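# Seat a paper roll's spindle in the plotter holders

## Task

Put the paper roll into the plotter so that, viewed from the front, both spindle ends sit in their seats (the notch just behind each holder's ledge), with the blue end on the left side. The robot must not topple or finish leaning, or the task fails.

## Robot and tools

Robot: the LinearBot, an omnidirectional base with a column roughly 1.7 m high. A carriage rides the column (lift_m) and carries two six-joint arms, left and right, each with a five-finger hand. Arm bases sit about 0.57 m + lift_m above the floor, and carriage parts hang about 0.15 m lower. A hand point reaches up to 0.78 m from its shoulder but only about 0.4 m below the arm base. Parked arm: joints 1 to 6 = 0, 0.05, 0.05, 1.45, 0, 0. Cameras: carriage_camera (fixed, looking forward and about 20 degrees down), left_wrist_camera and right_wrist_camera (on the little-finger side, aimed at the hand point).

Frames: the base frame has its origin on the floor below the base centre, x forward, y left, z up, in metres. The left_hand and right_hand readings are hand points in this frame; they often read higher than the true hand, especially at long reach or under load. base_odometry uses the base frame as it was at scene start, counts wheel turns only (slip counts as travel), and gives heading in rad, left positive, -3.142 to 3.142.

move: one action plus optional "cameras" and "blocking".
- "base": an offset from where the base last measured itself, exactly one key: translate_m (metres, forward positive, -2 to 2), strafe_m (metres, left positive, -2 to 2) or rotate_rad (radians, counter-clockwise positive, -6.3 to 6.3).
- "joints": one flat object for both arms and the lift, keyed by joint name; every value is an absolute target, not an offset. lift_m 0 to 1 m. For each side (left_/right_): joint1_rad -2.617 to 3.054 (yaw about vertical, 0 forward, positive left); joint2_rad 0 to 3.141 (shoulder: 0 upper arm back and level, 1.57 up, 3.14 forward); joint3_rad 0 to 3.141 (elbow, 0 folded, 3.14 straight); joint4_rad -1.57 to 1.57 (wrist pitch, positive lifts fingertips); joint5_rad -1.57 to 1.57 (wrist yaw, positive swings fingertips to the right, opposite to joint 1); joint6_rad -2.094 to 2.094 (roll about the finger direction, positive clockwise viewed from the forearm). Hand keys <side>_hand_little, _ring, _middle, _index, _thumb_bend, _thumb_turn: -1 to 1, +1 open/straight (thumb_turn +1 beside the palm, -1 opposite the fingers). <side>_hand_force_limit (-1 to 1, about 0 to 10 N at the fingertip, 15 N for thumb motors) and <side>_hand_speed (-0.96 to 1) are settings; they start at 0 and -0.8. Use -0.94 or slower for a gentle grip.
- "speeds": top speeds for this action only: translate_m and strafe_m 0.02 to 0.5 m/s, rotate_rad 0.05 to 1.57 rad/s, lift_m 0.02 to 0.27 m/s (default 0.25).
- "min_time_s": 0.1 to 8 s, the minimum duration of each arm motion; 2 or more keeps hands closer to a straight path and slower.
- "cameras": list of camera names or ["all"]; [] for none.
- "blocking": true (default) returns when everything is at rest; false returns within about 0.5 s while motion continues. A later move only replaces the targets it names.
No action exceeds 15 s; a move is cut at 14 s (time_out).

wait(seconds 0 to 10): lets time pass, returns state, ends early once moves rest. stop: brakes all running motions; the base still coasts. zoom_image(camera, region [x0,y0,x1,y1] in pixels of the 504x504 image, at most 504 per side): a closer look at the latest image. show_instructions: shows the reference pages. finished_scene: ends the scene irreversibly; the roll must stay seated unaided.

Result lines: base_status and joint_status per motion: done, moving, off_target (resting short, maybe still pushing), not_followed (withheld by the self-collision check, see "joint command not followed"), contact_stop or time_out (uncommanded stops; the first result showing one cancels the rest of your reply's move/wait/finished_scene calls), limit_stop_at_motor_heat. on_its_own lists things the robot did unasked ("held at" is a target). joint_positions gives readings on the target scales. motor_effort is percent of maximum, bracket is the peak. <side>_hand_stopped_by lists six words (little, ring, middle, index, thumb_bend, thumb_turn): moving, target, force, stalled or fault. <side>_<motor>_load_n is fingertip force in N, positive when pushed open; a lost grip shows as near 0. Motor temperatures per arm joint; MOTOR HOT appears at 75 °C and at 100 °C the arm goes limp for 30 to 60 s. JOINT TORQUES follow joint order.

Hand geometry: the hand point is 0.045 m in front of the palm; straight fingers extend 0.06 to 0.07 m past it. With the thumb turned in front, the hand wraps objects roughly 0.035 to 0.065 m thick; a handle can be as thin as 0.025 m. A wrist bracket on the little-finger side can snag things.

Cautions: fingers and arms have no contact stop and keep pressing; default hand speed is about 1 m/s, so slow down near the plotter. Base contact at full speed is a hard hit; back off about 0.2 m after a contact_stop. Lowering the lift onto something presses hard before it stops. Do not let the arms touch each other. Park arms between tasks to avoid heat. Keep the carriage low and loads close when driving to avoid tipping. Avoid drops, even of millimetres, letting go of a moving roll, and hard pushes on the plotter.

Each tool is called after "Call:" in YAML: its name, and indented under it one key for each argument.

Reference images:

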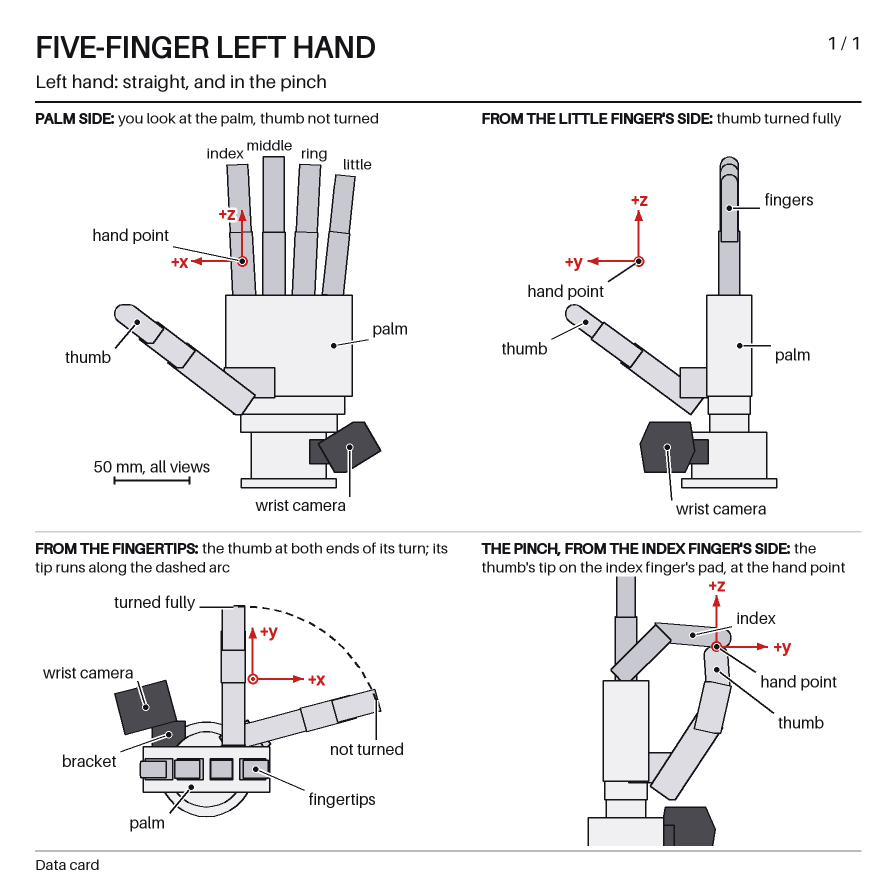

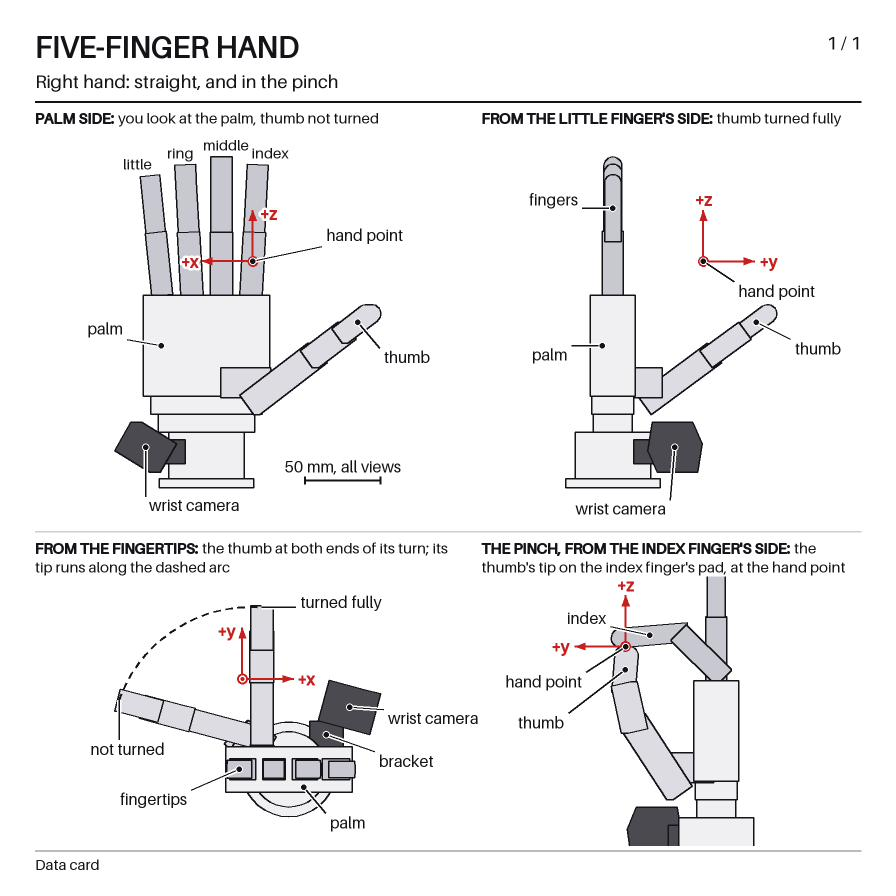

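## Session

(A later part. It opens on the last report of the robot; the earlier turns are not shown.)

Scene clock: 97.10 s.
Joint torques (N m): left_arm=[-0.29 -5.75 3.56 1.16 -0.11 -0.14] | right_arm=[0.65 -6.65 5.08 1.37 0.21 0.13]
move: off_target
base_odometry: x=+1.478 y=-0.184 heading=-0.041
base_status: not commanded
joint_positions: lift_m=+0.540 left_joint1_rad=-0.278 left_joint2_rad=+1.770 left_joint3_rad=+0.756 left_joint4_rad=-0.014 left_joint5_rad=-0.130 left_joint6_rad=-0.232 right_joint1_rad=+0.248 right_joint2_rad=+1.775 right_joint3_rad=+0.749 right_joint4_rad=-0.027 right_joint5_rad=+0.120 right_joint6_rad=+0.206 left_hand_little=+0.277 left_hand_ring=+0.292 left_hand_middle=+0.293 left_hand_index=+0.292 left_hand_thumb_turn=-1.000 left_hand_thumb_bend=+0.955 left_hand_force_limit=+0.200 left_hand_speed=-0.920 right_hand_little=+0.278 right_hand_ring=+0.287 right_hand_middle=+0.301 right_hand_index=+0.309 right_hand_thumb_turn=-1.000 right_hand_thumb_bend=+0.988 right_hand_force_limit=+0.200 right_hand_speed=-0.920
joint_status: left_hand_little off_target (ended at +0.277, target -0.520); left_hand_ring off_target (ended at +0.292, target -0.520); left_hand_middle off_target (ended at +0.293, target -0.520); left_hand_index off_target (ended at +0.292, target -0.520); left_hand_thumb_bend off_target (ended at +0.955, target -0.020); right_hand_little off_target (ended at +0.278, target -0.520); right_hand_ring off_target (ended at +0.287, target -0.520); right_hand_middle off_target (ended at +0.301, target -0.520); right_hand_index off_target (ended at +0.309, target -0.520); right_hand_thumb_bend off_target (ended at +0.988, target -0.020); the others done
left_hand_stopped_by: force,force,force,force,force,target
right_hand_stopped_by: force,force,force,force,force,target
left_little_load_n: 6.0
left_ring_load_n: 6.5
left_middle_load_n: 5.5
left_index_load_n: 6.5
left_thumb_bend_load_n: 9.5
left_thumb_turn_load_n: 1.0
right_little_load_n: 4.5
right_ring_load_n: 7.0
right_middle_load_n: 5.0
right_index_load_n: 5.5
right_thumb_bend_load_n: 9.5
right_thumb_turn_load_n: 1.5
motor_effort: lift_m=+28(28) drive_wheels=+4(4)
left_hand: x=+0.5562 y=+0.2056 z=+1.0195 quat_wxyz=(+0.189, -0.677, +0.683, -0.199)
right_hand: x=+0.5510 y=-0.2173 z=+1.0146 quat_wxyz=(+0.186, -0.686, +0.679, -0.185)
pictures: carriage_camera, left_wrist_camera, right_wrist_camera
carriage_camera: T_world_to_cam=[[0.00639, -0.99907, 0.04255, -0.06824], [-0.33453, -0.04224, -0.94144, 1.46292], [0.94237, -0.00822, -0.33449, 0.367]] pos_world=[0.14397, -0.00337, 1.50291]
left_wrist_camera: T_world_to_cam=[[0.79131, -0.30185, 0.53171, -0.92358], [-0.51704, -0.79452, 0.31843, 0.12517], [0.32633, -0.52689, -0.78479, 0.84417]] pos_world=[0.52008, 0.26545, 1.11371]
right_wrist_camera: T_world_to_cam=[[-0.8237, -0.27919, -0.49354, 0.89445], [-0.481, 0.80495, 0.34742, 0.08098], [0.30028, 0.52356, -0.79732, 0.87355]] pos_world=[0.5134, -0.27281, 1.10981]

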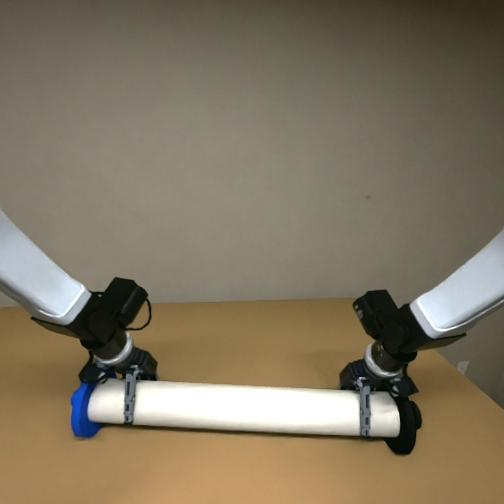

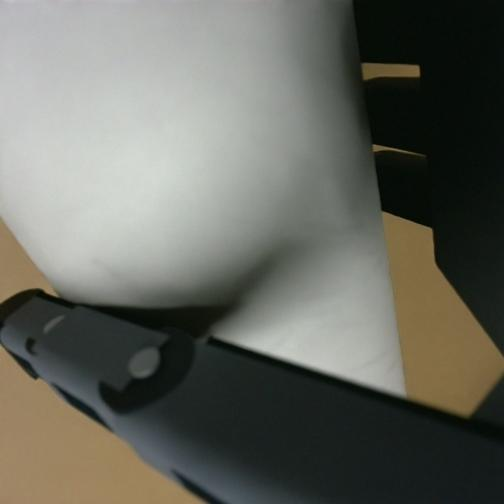

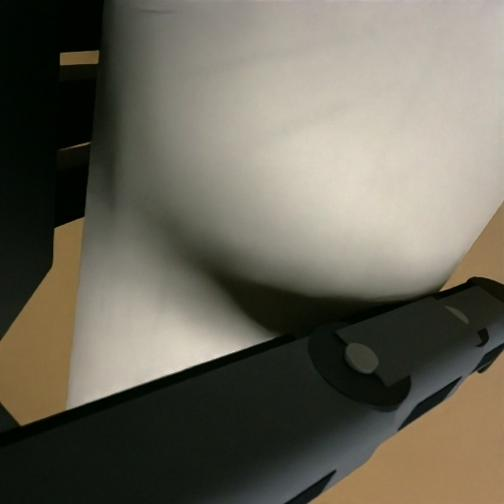

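Call:
move:
  joints: {"lift_m": 0.57}
  speeds: {"lift_m": 0.05}
  cameras: ["all"]

Call:
zoom_image:
  camera: "carriage_camera"
  region: [60, 350, 180, 470]

Call:
zoom_image:
  camera: "carriage_camera"
  region: [320, 350, 440, 470]

Scene clock: 98.30 s.
Joint torques (N m): left_arm=[-0.2 -7.64 4.96 1.44 -0.32 -0.05] | right_arm=[0.17 -8.53 6.71 1.77 0.37 0.07]
move: done
base_odometry: x=+1.478 y=-0.184 heading=-0.041
base_status: not commanded
joint_positions: lift_m=+0.570 left_joint1_rad=-0.282 left_joint2_rad=+1.795 left_joint3_rad=+0.735 left_joint4_rad=-0.060 left_joint5_rad=-0.112 left_joint6_rad=-0.237 right_joint1_rad=+0.251 right_joint2_rad=+1.798 right_joint3_rad=+0.729 right_joint4_rad=-0.076 right_joint5_rad=+0.099 right_joint6_rad=+0.211 left_hand_little=+0.277 left_hand_ring=+0.292 left_hand_middle=+0.293 left_hand_index=+0.292 left_hand_thumb_turn=-1.000 left_hand_thumb_bend=+0.955 left_hand_force_limit=+0.200 left_hand_speed=-0.920 right_hand_little=+0.278 right_hand_ring=+0.287 right_hand_middle=+0.301 right_hand_index=+0.309 right_hand_thumb_turn=-1.000 right_hand_thumb_bend=+0.988 right_hand_force_limit=+0.200 right_hand_speed=-0.920
joint_status: all done
left_hand_stopped_by: force,force,force,force,force,target
right_hand_stopped_by: force,force,force,force,force,target
left_little_load_n: 4.5
left_ring_load_n: 5.5
left_middle_load_n: 6.0
left_index_load_n: 8.0
left_thumb_bend_load_n: 8.5
left_thumb_turn_load_n: 2.5
right_little_load_n: 3.0
right_ring_load_n: 6.5
right_middle_load_n: 5.5
right_index_load_n: 7.0
right_thumb_bend_load_n: 8.5
right_thumb_turn_load_n: 3.5
motor_effort: lift_m=+32(35) drive_wheels=+4(4)
left_hand: x=+0.5294 y=+0.2082 z=+1.0321 quat_wxyz=(+0.159, -0.682, +0.695, -0.166)
right_hand: x=+0.5240 y=-0.2185 z=+1.0286 quat_wxyz=(+0.154, -0.697, +0.684, -0.152)
pictures: carriage_camera, left_wrist_camera, right_wrist_camera
carriage_camera: T_world_to_cam=[[0.00639, -0.99907, 0.04255, -0.0695], [-0.33453, -0.04224, -0.94144, 1.49079], [0.94237, -0.00822, -0.33449, 0.3769]] pos_world=[0.14397, -0.00337, 1.53251]
left_wrist_camera: T_world_to_cam=[[0.83503, -0.31205, 0.45315, -0.84819], [-0.49141, -0.79341, 0.35917, 0.05346], [0.24746, -0.52261, -0.81587, 0.93703]] pos_world=[0.50267, 0.26744, 1.12965]
right_wrist_camera: T_world_to_cam=[[-0.8637, -0.2878, -0.41375, 0.81582], [-0.45362, 0.80167, 0.38929, 0.00598], [0.21965, 0.52392, -0.82296, 0.96224]] pos_world=[0.49598, -0.27413, 1.1271]

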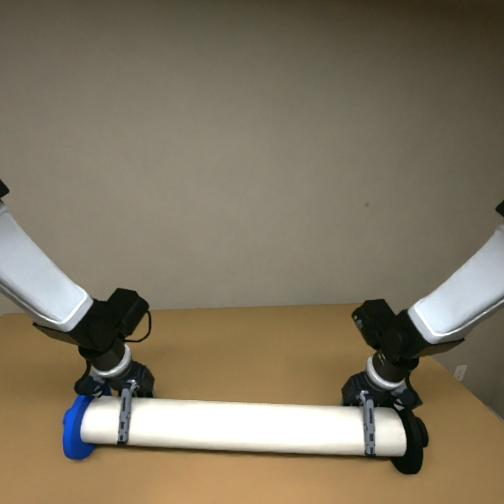

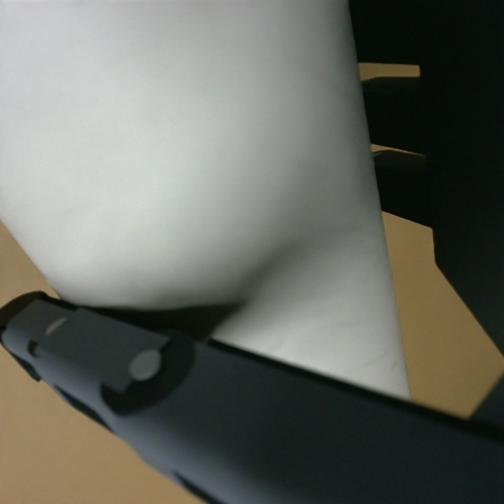

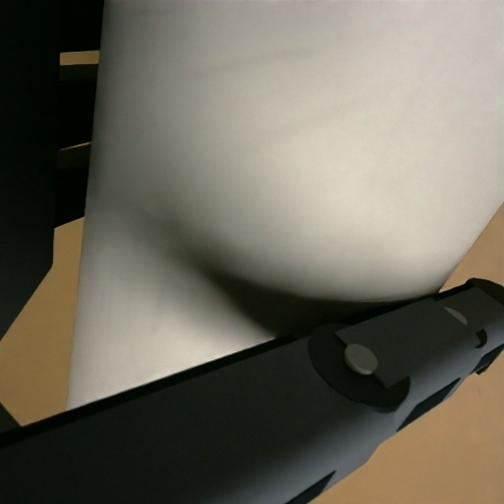

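Scaled by 4.200 from the camera's image (finer frame: 720x720).

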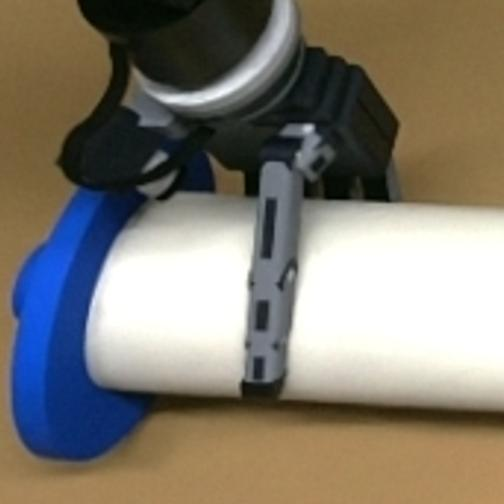

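Scaled by 4.200 from the camera's image (finer frame: 720x720).

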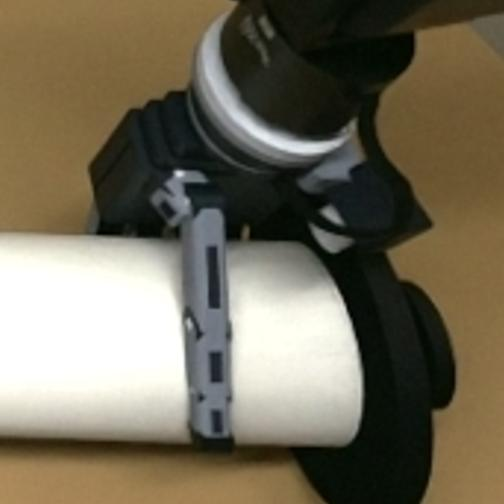

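Call:
move:
  joints: {"lift_m": 0.62}
  speeds: {"lift_m": 0.06}
  cameras: ["all"]

Scene clock: 99.83 s.
Joint torques (N m): left_arm=[-0.35 -7.76 4.83 1.45 -0.33 -0.05] | right_arm=[0.27 -8.99 6.67 1.76 0.36 0.09]
Motor temperatures (°C): left_arm=[27 35 34 34 28 27] | right_arm=[25 33 31 36 29 28]
move: done
base_odometry: x=+1.478 y=-0.184 heading=-0.041
base_status: not commanded
joint_positions: lift_m=+0.620 left_joint1_rad=-0.282 left_joint2_rad=+1.798 left_joint3_rad=+0.735 left_joint4_rad=-0.058 left_joint5_rad=-0.111 left_joint6_rad=-0.238 right_joint1_rad=+0.251 right_joint2_rad=+1.801 right_joint3_rad=+0.729 right_joint4_rad=-0.075 right_joint5_rad=+0.099 right_joint6_rad=+0.211 left_hand_little=+0.277 left_hand_ring=+0.292 left_hand_middle=+0.293 left_hand_index=+0.292 left_hand_thumb_turn=-1.000 left_hand_thumb_bend=+0.955 left_hand_force_limit=+0.200 left_hand_speed=-0.920 right_hand_little=+0.278 right_hand_ring=+0.287 right_hand_middle=+0.301 right_hand_index=+0.309 right_hand_thumb_turn=-1.000 right_hand_thumb_bend=+0.988 right_hand_force_limit=+0.200 right_hand_speed=-0.920
joint_status: all done
left_hand_stopped_by: force,force,force,force,force,target
right_hand_stopped_by: force,force,force,force,force,target
left_little_load_n: 4.5
left_ring_load_n: 5.5
left_middle_load_n: 6.0
left_index_load_n: 8.0
left_thumb_bend_load_n: 8.5
left_thumb_turn_load_n: 2.5
right_little_load_n: 3.0
right_ring_load_n: 6.5
right_middle_load_n: 5.5
right_index_load_n: 7.0
right_thumb_bend_load_n: 9.0
right_thumb_turn_load_n: 3.5
motor_effort: lift_m=+31(37) drive_wheels=+4(5)
left_hand: x=+0.5291 y=+0.2080 z=+1.0812 quat_wxyz=(+0.158, -0.682, +0.695, -0.165)
right_hand: x=+0.5236 y=-0.2186 z=+1.0778 quat_wxyz=(+0.153, -0.697, +0.684, -0.152)
pictures: carriage_camera, left_wrist_camera, right_wrist_camera
carriage_camera: T_world_to_cam=[[0.00639, -0.99907, 0.04255, -0.07162], [-0.33453, -0.04224, -0.94144, 1.53786], [0.94237, -0.00822, -0.33449, 0.39362]] pos_world=[0.14397, -0.00337, 1.58251]
left_wrist_camera: T_world_to_cam=[[0.83606, -0.31157, 0.45158, -0.86923], [-0.49051, -0.7932, 0.36087, 0.03316], [0.24576, -0.52322, -0.816, 0.9783]] pos_world=[0.50257, 0.26734, 1.17885]
right_wrist_camera: T_world_to_cam=[[-0.86475, -0.28767, -0.41165, 0.83423], [-0.45245, 0.80199, 0.39001, -0.0146], [0.21795, 0.52351, -0.82367, 1.00441]] pos_world=[0.49589, -0.27413, 1.17641]

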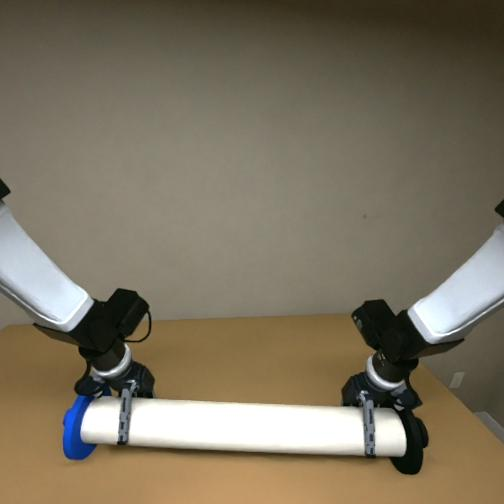

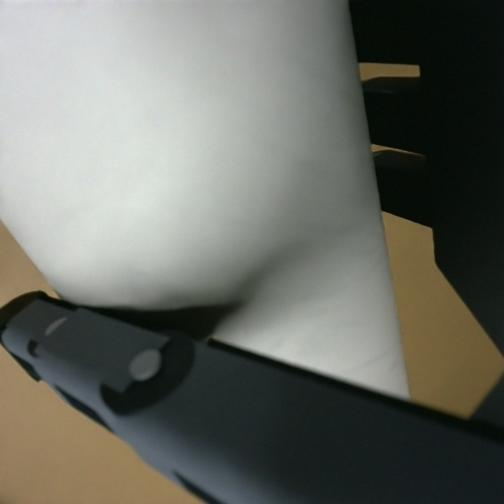

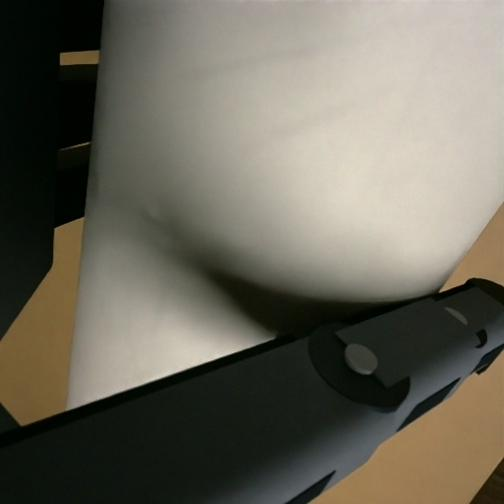

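Call:
move:
  base: {"translate_m": -1.0}
  joints: {"lift_m": 0.68}
  speeds: {"translate_m": 0.3, "lift_m": 0.06}

Call:
move:
  base: {"rotate_rad": -3.02}
  speeds: {"rotate_rad": 0.7}
  cameras: ["all"]

Scene clock: 105.60 s.
Joint torques (N m): left_arm=[-0.2 -7.95 4.96 1.45 -0.33 -0.05] | right_arm=[0.25 -9.03 6.64 1.76 0.39 0.06]
move: done
base_odometry: x=+0.478 y=-0.143 heading=-0.041
base_status: done
joint_positions: lift_m=+0.680 left_joint1_rad=-0.282 left_joint2_rad=+1.800 left_joint3_rad=+0.735 left_joint4_rad=-0.062 left_joint5_rad=-0.111 left_joint6_rad=-0.239 right_joint1_rad=+0.251 right_joint2_rad=+1.803 right_joint3_rad=+0.729 right_joint4_rad=-0.078 right_joint5_rad=+0.098 right_joint6_rad=+0.212 left_hand_little=+0.277 left_hand_ring=+0.292 left_hand_middle=+0.293 left_hand_index=+0.292 left_hand_thumb_turn=-1.000 left_hand_thumb_bend=+0.955 left_hand_force_limit=+0.200 left_hand_speed=-0.920 right_hand_little=+0.278 right_hand_ring=+0.287 right_hand_middle=+0.301 right_hand_index=+0.309 right_hand_thumb_turn=-1.000 right_hand_thumb_bend=+0.988 right_hand_force_limit=+0.200 right_hand_speed=-0.920
joint_status: all done
left_hand_stopped_by: force,force,force,force,force,target
right_hand_stopped_by: force,force,force,force,force,target
left_little_load_n: 4.5
left_ring_load_n: 5.5
left_middle_load_n: 6.0
left_index_load_n: 8.0
left_thumb_bend_load_n: 9.0
left_thumb_turn_load_n: 2.5
right_little_load_n: 3.0
right_ring_load_n: 6.5
right_middle_load_n: 5.5
right_index_load_n: 7.0
right_thumb_bend_load_n: 9.0
right_thumb_turn_load_n: 4.0
motor_effort: lift_m=+31(38) drive_wheels=-2(22)
left_hand: x=+0.5280 y=+0.2083 z=+1.1405 quat_wxyz=(+0.157, -0.682, +0.695, -0.163)
right_hand: x=+0.5225 y=-0.2186 z=+1.1371 quat_wxyz=(+0.152, -0.697, +0.684, -0.150)
pictures: none

Scene clock: 111.10 s.
Joint torques (N m): left_arm=[-0.18 -8.14 4.92 1.43 -0.31 -0.02] | right_arm=[0.1 -9.03 6.74 1.71 0.35 0.01]
move: done
base_odometry: x=+0.479 y=-0.143 heading=-3.061
base_status: done
joint_positions: lift_m=+0.680 left_joint1_rad=-0.284 left_joint2_rad=+1.800 left_joint3_rad=+0.735 left_joint4_rad=-0.058 left_joint5_rad=-0.111 left_joint6_rad=-0.239 right_joint1_rad=+0.254 right_joint2_rad=+1.803 right_joint3_rad=+0.729 right_joint4_rad=-0.075 right_joint5_rad=+0.101 right_joint6_rad=+0.214 left_hand_little=+0.277 left_hand_ring=+0.292 left_hand_middle=+0.293 left_hand_index=+0.293 left_hand_thumb_turn=-1.000 left_hand_thumb_bend=+0.955 left_hand_force_limit=+0.200 left_hand_speed=-0.920 right_hand_little=+0.278 right_hand_ring=+0.287 right_hand_middle=+0.301 right_hand_index=+0.310 right_hand_thumb_turn=-1.000 right_hand_thumb_bend=+0.988 right_hand_force_limit=+0.200 right_hand_speed=-0.920
joint_status: not commanded
left_hand_stopped_by: force,force,force,force,force,target
right_hand_stopped_by: force,force,force,force,force,target
left_little_load_n: 5.0
left_ring_load_n: 6.0
left_middle_load_n: 6.0
left_index_load_n: 8.0
left_thumb_bend_load_n: 9.0
left_thumb_turn_load_n: 2.5
right_little_load_n: 3.5
right_ring_load_n: 6.5
right_middle_load_n: 5.5
right_index_load_n: 7.0
right_thumb_bend_load_n: 9.0
right_thumb_turn_load_n: 3.0
motor_effort: lift_m=+31(31) drive_wheels=+9(18)
left_hand: x=+0.5287 y=+0.2075 z=+1.1407 quat_wxyz=(+0.158, -0.682, +0.695, -0.165)
right_hand: x=+0.5232 y=-0.2181 z=+1.1373 quat_wxyz=(+0.152, -0.697, +0.684, -0.152)
pictures: carriage_camera, left_wrist_camera, right_wrist_camera
carriage_camera: T_world_to_cam=[[0.00639, -0.99907, 0.04255, -0.07418], [-0.33453, -0.04224, -0.94144, 1.59435], [0.94237, -0.00822, -0.33449, 0.41369]] pos_world=[0.14397, -0.00337, 1.64251]
left_wrist_camera: T_world_to_cam=[[0.83622, -0.31299, 0.4503, -0.89416], [-0.49124, -0.79252, 0.36139, 0.01064], [0.24375, -0.52341, -0.81647, 1.0284]] pos_world=[0.50227, 0.26684, 1.23845]
right_wrist_camera: T_world_to_cam=[[-0.86536, -0.28797, -0.41015, 0.85692], [-0.45176, 0.80253, 0.38968, -0.03826], [0.21694, 0.52251, -0.82457, 1.05452]] pos_world=[0.49549, -0.27353, 1.23591]

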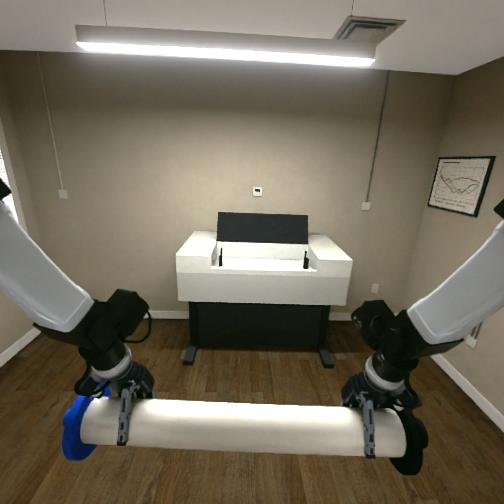

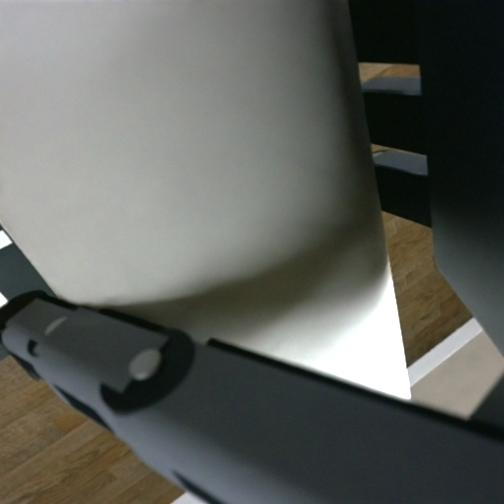

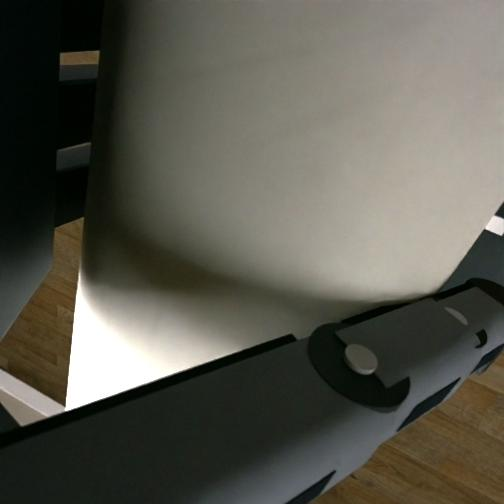

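Call:
move:
  base: {"strafe_m": -0.13}
  speeds: {"strafe_m": 0.2}

Call:
move:
  base: {"translate_m": 1.05}
  speeds: {"translate_m": 0.3}
  cameras: ["all"]

Call:
zoom_image:
  camera: "carriage_camera"
  region: [130, 250, 380, 380]

Scene clock: 113.30 s.
Joint torques (N m): left_arm=[0.05 -7.91 5.26 1.41 -0.3 -0.08] | right_arm=[0.24 -9.06 6.72 1.74 0.37 0.06]
move: done
base_odometry: x=+0.468 y=-0.013 heading=-3.062
base_status: done
joint_positions: lift_m=+0.680 left_joint1_rad=-0.286 left_joint2_rad=+1.800 left_joint3_rad=+0.735 left_joint4_rad=-0.061 left_joint5_rad=-0.112 left_joint6_rad=-0.240 right_joint1_rad=+0.252 right_joint2_rad=+1.803 right_joint3_rad=+0.729 right_joint4_rad=-0.078 right_joint5_rad=+0.100 right_joint6_rad=+0.212 left_hand_little=+0.277 left_hand_ring=+0.292 left_hand_middle=+0.293 left_hand_index=+0.293 left_hand_thumb_turn=-1.000 left_hand_thumb_bend=+0.955 left_hand_force_limit=+0.200 left_hand_speed=-0.920 right_hand_little=+0.278 right_hand_ring=+0.287 right_hand_middle=+0.301 right_hand_index=+0.310 right_hand_thumb_turn=-1.000 right_hand_thumb_bend=+0.988 right_hand_force_limit=+0.200 right_hand_speed=-0.920
joint_status: not commanded
left_hand_stopped_by: force,force,force,force,force,target
right_hand_stopped_by: force,force,force,force,force,target
left_little_load_n: 5.0
left_ring_load_n: 5.5
left_middle_load_n: 6.0
left_index_load_n: 8.0
left_thumb_bend_load_n: 8.5
left_thumb_turn_load_n: 2.5
right_little_load_n: 3.5
right_ring_load_n: 6.5
right_middle_load_n: 5.5
right_index_load_n: 6.5
right_thumb_bend_load_n: 9.0
right_thumb_turn_load_n: 2.5
motor_effort: lift_m=+31(31) drive_wheels=-8(20)
left_hand: x=+0.5278 y=+0.2071 z=+1.1405 quat_wxyz=(+0.157, -0.682, +0.696, -0.163)
right_hand: x=+0.5225 y=-0.2187 z=+1.1371 quat_wxyz=(+0.151, -0.697, +0.684, -0.151)
pictures: none

Scene clock: 118.40 s.
Joint torques (N m): left_arm=[0.2 -7.84 5.07 1.39 -0.31 -0.03] | right_arm=[0.2 -9.17 6.75 1.74 0.34 0.08]
move: done
base_odometry: x=-0.579 y=-0.095 heading=-3.063
base_status: done
joint_positions: lift_m=+0.680 left_joint1_rad=-0.286 left_joint2_rad=+1.800 left_joint3_rad=+0.735 left_joint4_rad=-0.061 left_joint5_rad=-0.113 left_joint6_rad=-0.240 right_joint1_rad=+0.252 right_joint2_rad=+1.803 right_joint3_rad=+0.728 right_joint4_rad=-0.077 right_joint5_rad=+0.100 right_joint6_rad=+0.212 left_hand_little=+0.277 left_hand_ring=+0.292 left_hand_middle=+0.293 left_hand_index=+0.293 left_hand_thumb_turn=-1.000 left_hand_thumb_bend=+0.955 left_hand_force_limit=+0.200 left_hand_speed=-0.920 right_hand_little=+0.278 right_hand_ring=+0.287 right_hand_middle=+0.301 right_hand_index=+0.310 right_hand_thumb_turn=-1.000 right_hand_thumb_bend=+0.988 right_hand_force_limit=+0.200 right_hand_speed=-0.920
joint_status: not commanded
left_hand_stopped_by: force,force,force,force,force,target
right_hand_stopped_by: force,force,force,force,force,target
left_little_load_n: 5.0
left_ring_load_n: 5.5
left_middle_load_n: 6.0
left_index_load_n: 8.0
left_thumb_bend_load_n: 8.5
left_thumb_turn_load_n: 2.5
right_little_load_n: 3.5
right_ring_load_n: 6.5
right_middle_load_n: 5.5
right_index_load_n: 7.0
right_thumb_bend_load_n: 9.0
right_thumb_turn_load_n: 2.5
motor_effort: lift_m=+31(31) drive_wheels=-6(17)
left_hand: x=+0.5277 y=+0.2071 z=+1.1405 quat_wxyz=(+0.157, -0.682, +0.696, -0.163)
right_hand: x=+0.5225 y=-0.2187 z=+1.1370 quat_wxyz=(+0.151, -0.697, +0.684, -0.151)
pictures: carriage_camera, left_wrist_camera, right_wrist_camera
carriage_camera: T_world_to_cam=[[0.00639, -0.99907, 0.04255, -0.07418], [-0.33453, -0.04224, -0.94144, 1.59435], [0.94237, -0.00822, -0.33449, 0.41369]] pos_world=[0.14397, -0.00337, 1.64251]
left_wrist_camera: T_world_to_cam=[[0.8373, -0.31382, 0.44772, -0.8909], [-0.49044, -0.79303, 0.36134, 0.00979], [0.24166, -0.52213, -0.81791, 1.03069]] pos_world=[0.50167, 0.26634, 1.23835]
right_wrist_camera: T_world_to_cam=[[-0.86643, -0.28846, -0.40755, 0.85356], [-0.45086, 0.8027, 0.39037, -0.03925], [0.21453, 0.52198, -0.82554, 1.05704]] pos_world=[0.49509, -0.27403, 1.23581]

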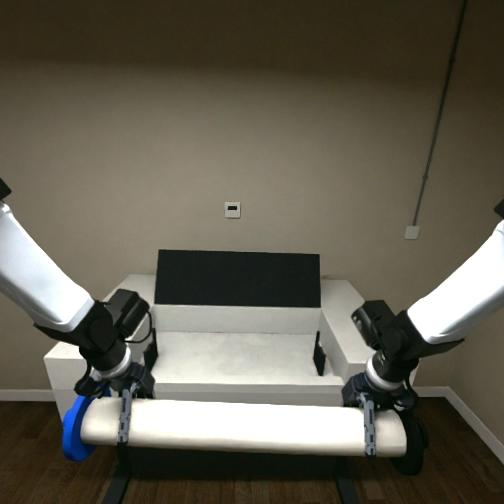

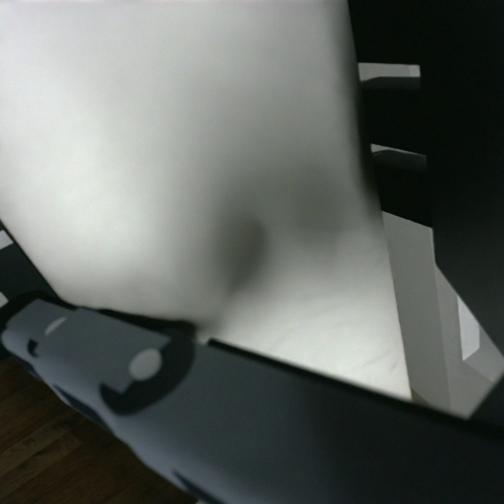

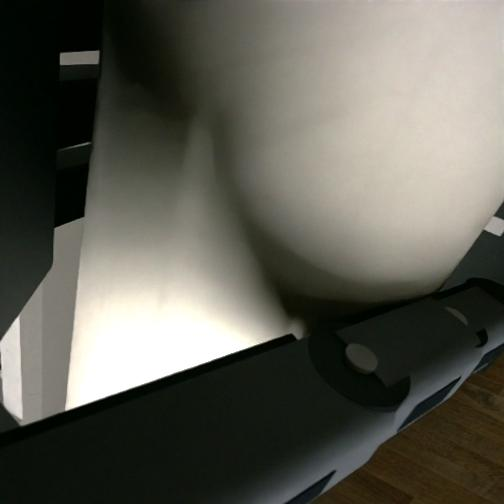

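Scaled by 2.016 from the camera's image (finer frame: 720x720).

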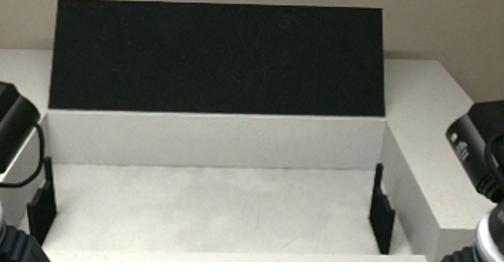

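Call:
zoom_image:
  camera: "carriage_camera"
  region: [50, 370, 170, 490]

Call:
zoom_image:
  camera: "carriage_camera"
  region: [320, 370, 440, 490]

Call:
zoom_image:
  camera: "carriage_camera"
  region: [130, 380, 370, 480]

Scaled by 4.200 from the camera's image (finer frame: 720x720).

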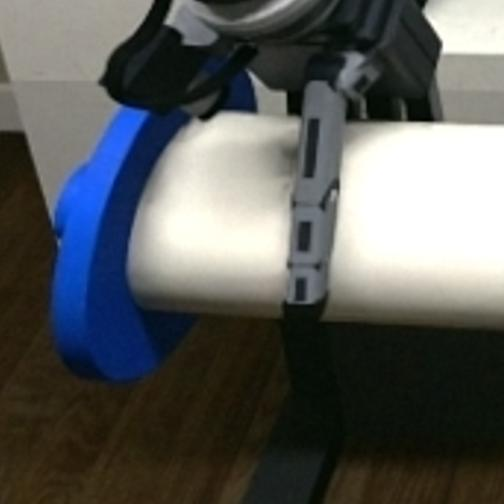

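Scaled by 4.200 from the camera's image (finer frame: 720x720).

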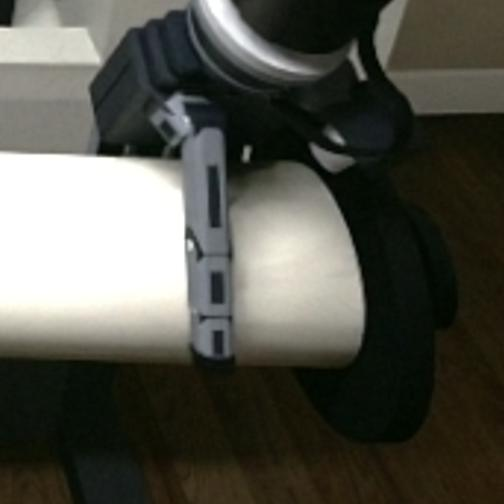

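Scaled by 2.100 from the camera's image (finer frame: 720x720).

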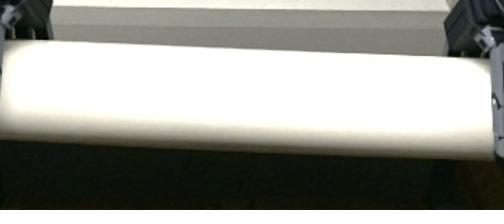

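Call:
move:
  base: {"rotate_rad": 0.042}
  joints: {"lift_m": 0.63}
  speeds: {"rotate_rad": 0.2, "lift_m": 0.06}

Call:
move:
  base: {"translate_m": 0.3}
  speeds: {"translate_m": 0.2}
  cameras: ["all"]

Call:
zoom_image:
  camera: "carriage_camera"
  region: [50, 320, 220, 490]

Call:
zoom_image:
  camera: "carriage_camera"
  region: [280, 320, 450, 490]

Scene clock: 124.40 s.
Joint torques (N m): left_arm=[-0.09 -8.02 5.09 1.45 -0.32 -0.02] | right_arm=[-0.08 -9.13 6.71 1.77 0.32 0.02]
move: done
base_odometry: x=-0.579 y=-0.095 heading=-3.021
base_status: done
joint_positions: lift_m=+0.630 left_joint1_rad=-0.284 left_joint2_rad=+1.801 left_joint3_rad=+0.735 left_joint4_rad=-0.064 left_joint5_rad=-0.113 left_joint6_rad=-0.240 right_joint1_rad=+0.256 right_joint2_rad=+1.804 right_joint3_rad=+0.728 right_joint4_rad=-0.080 right_joint5_rad=+0.101 right_joint6_rad=+0.216 left_hand_little=+0.277 left_hand_ring=+0.292 left_hand_middle=+0.293 left_hand_index=+0.293 left_hand_thumb_turn=-1.000 left_hand_thumb_bend=+0.955 left_hand_force_limit=+0.200 left_hand_speed=-0.920 right_hand_little=+0.278 right_hand_ring=+0.287 right_hand_middle=+0.301 right_hand_index=+0.310 right_hand_thumb_turn=-1.000 right_hand_thumb_bend=+0.988 right_hand_force_limit=+0.200 right_hand_speed=-0.920
joint_status: all done
left_hand_stopped_by: force,force,force,force,force,target
right_hand_stopped_by: force,force,force,force,force,target
left_little_load_n: 5.5
left_ring_load_n: 6.0
left_middle_load_n: 6.0
left_index_load_n: 7.5
left_thumb_bend_load_n: 9.0
left_thumb_turn_load_n: 1.5
right_little_load_n: 3.5
right_ring_load_n: 6.5
right_middle_load_n: 5.5
right_index_load_n: 7.0
right_thumb_bend_load_n: 9.0
right_thumb_turn_load_n: 3.0
motor_effort: lift_m=+32(33) drive_wheels=-8(15)
left_hand: x=+0.5272 y=+0.2081 z=+1.0900 quat_wxyz=(+0.157, -0.683, +0.695, -0.162)
right_hand: x=+0.5212 y=-0.2178 z=+1.0865 quat_wxyz=(+0.150, -0.698, +0.685, -0.150)
pictures: none

Scene clock: 127.13 s.
Joint torques (N m): left_arm=[0.13 -8.17 5.07 1.4 -0.32 0.03] | right_arm=[-0.1 -9.24 6.91 1.7 0.36 0.01]
Motor temperatures (°C): left_arm=[27 40 34 35 28 27] | right_arm=[25 35 33 37 29 28]
move: done
base_odometry: x=-0.876 y=-0.132 heading=-3.020
base_status: done
joint_positions: lift_m=+0.630 left_joint1_rad=-0.284 left_joint2_rad=+1.801 left_joint3_rad=+0.735 left_joint4_rad=-0.061 left_joint5_rad=-0.112 left_joint6_rad=-0.240 right_joint1_rad=+0.256 right_joint2_rad=+1.804 right_joint3_rad=+0.728 right_joint4_rad=-0.077 right_joint5_rad=+0.101 right_joint6_rad=+0.217 left_hand_little=+0.277 left_hand_ring=+0.292 left_hand_middle=+0.293 left_hand_index=+0.293 left_hand_thumb_turn=-1.000 left_hand_thumb_bend=+0.955 left_hand_force_limit=+0.200 left_hand_speed=-0.920 right_hand_little=+0.278 right_hand_ring=+0.287 right_hand_middle=+0.301 right_hand_index=+0.310 right_hand_thumb_turn=-1.000 right_hand_thumb_bend=+0.988 right_hand_force_limit=+0.200 right_hand_speed=-0.920
joint_status: not commanded
left_hand_stopped_by: force,force,force,force,force,target
right_hand_stopped_by: force,force,force,force,force,target
left_little_load_n: 5.0
left_ring_load_n: 6.0
left_middle_load_n: 6.0
left_index_load_n: 8.0
left_thumb_bend_load_n: 8.5
left_thumb_turn_load_n: 2.0
right_little_load_n: 3.5
right_ring_load_n: 7.0
right_middle_load_n: 5.5
right_index_load_n: 6.5
right_thumb_bend_load_n: 8.5
right_thumb_turn_load_n: 3.0
motor_effort: lift_m=+32(32) drive_wheels=-8(21)
left_hand: x=+0.5279 y=+0.2078 z=+1.0902 quat_wxyz=(+0.157, -0.682, +0.695, -0.163)
right_hand: x=+0.5219 y=-0.2175 z=+1.0866 quat_wxyz=(+0.151, -0.697, +0.685, -0.150)
pictures: carriage_camera, left_wrist_camera, right_wrist_camera
carriage_camera: T_world_to_cam=[[0.00639, -0.99907, 0.04255, -0.07205], [-0.33453, -0.04224, -0.94144, 1.54727], [0.94237, -0.00822, -0.33449, 0.39697]] pos_world=[0.14397, -0.00337, 1.59251]
left_wrist_camera: T_world_to_cam=[[0.83817, -0.31191, 0.44742, -0.86886], [-0.48855, -0.79405, 0.36168, 0.02741], [0.24246, -0.52173, -0.81793, 0.98935]] pos_world=[0.50177, 0.26694, 1.18805]
right_wrist_camera: T_world_to_cam=[[-0.867, -0.28749, -0.40701, 0.83278], [-0.44995, 0.80265, 0.39152, -0.02246], [0.21413, 0.52258, -0.82526, 1.01491]] pos_world=[0.49459, -0.27293, 1.18532]

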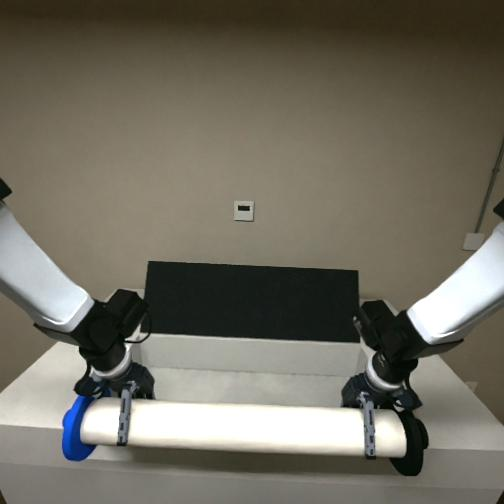

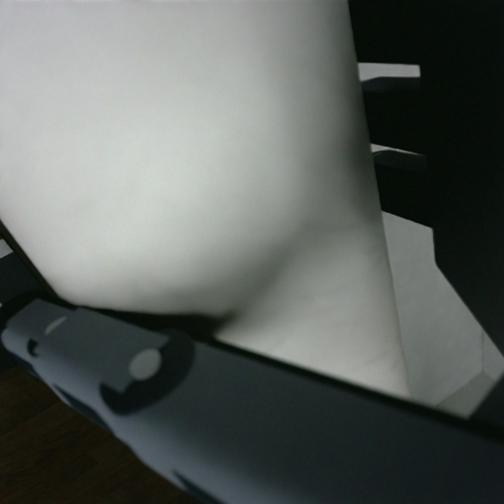

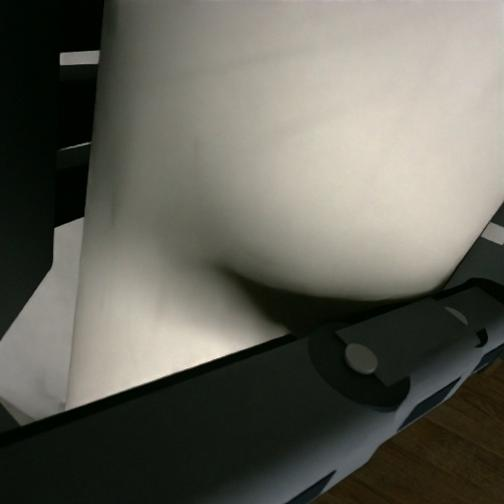

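Scaled by 2.965 from the camera's image (finer frame: 720x720).

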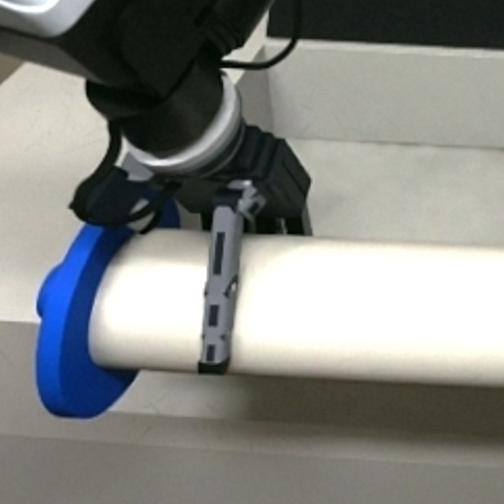

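Scaled by 2.965 from the camera's image (finer frame: 720x720).

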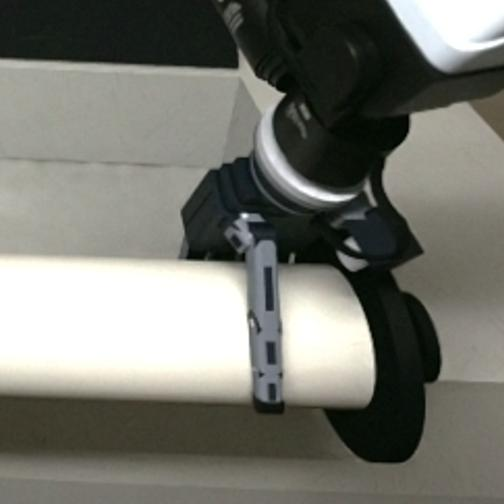

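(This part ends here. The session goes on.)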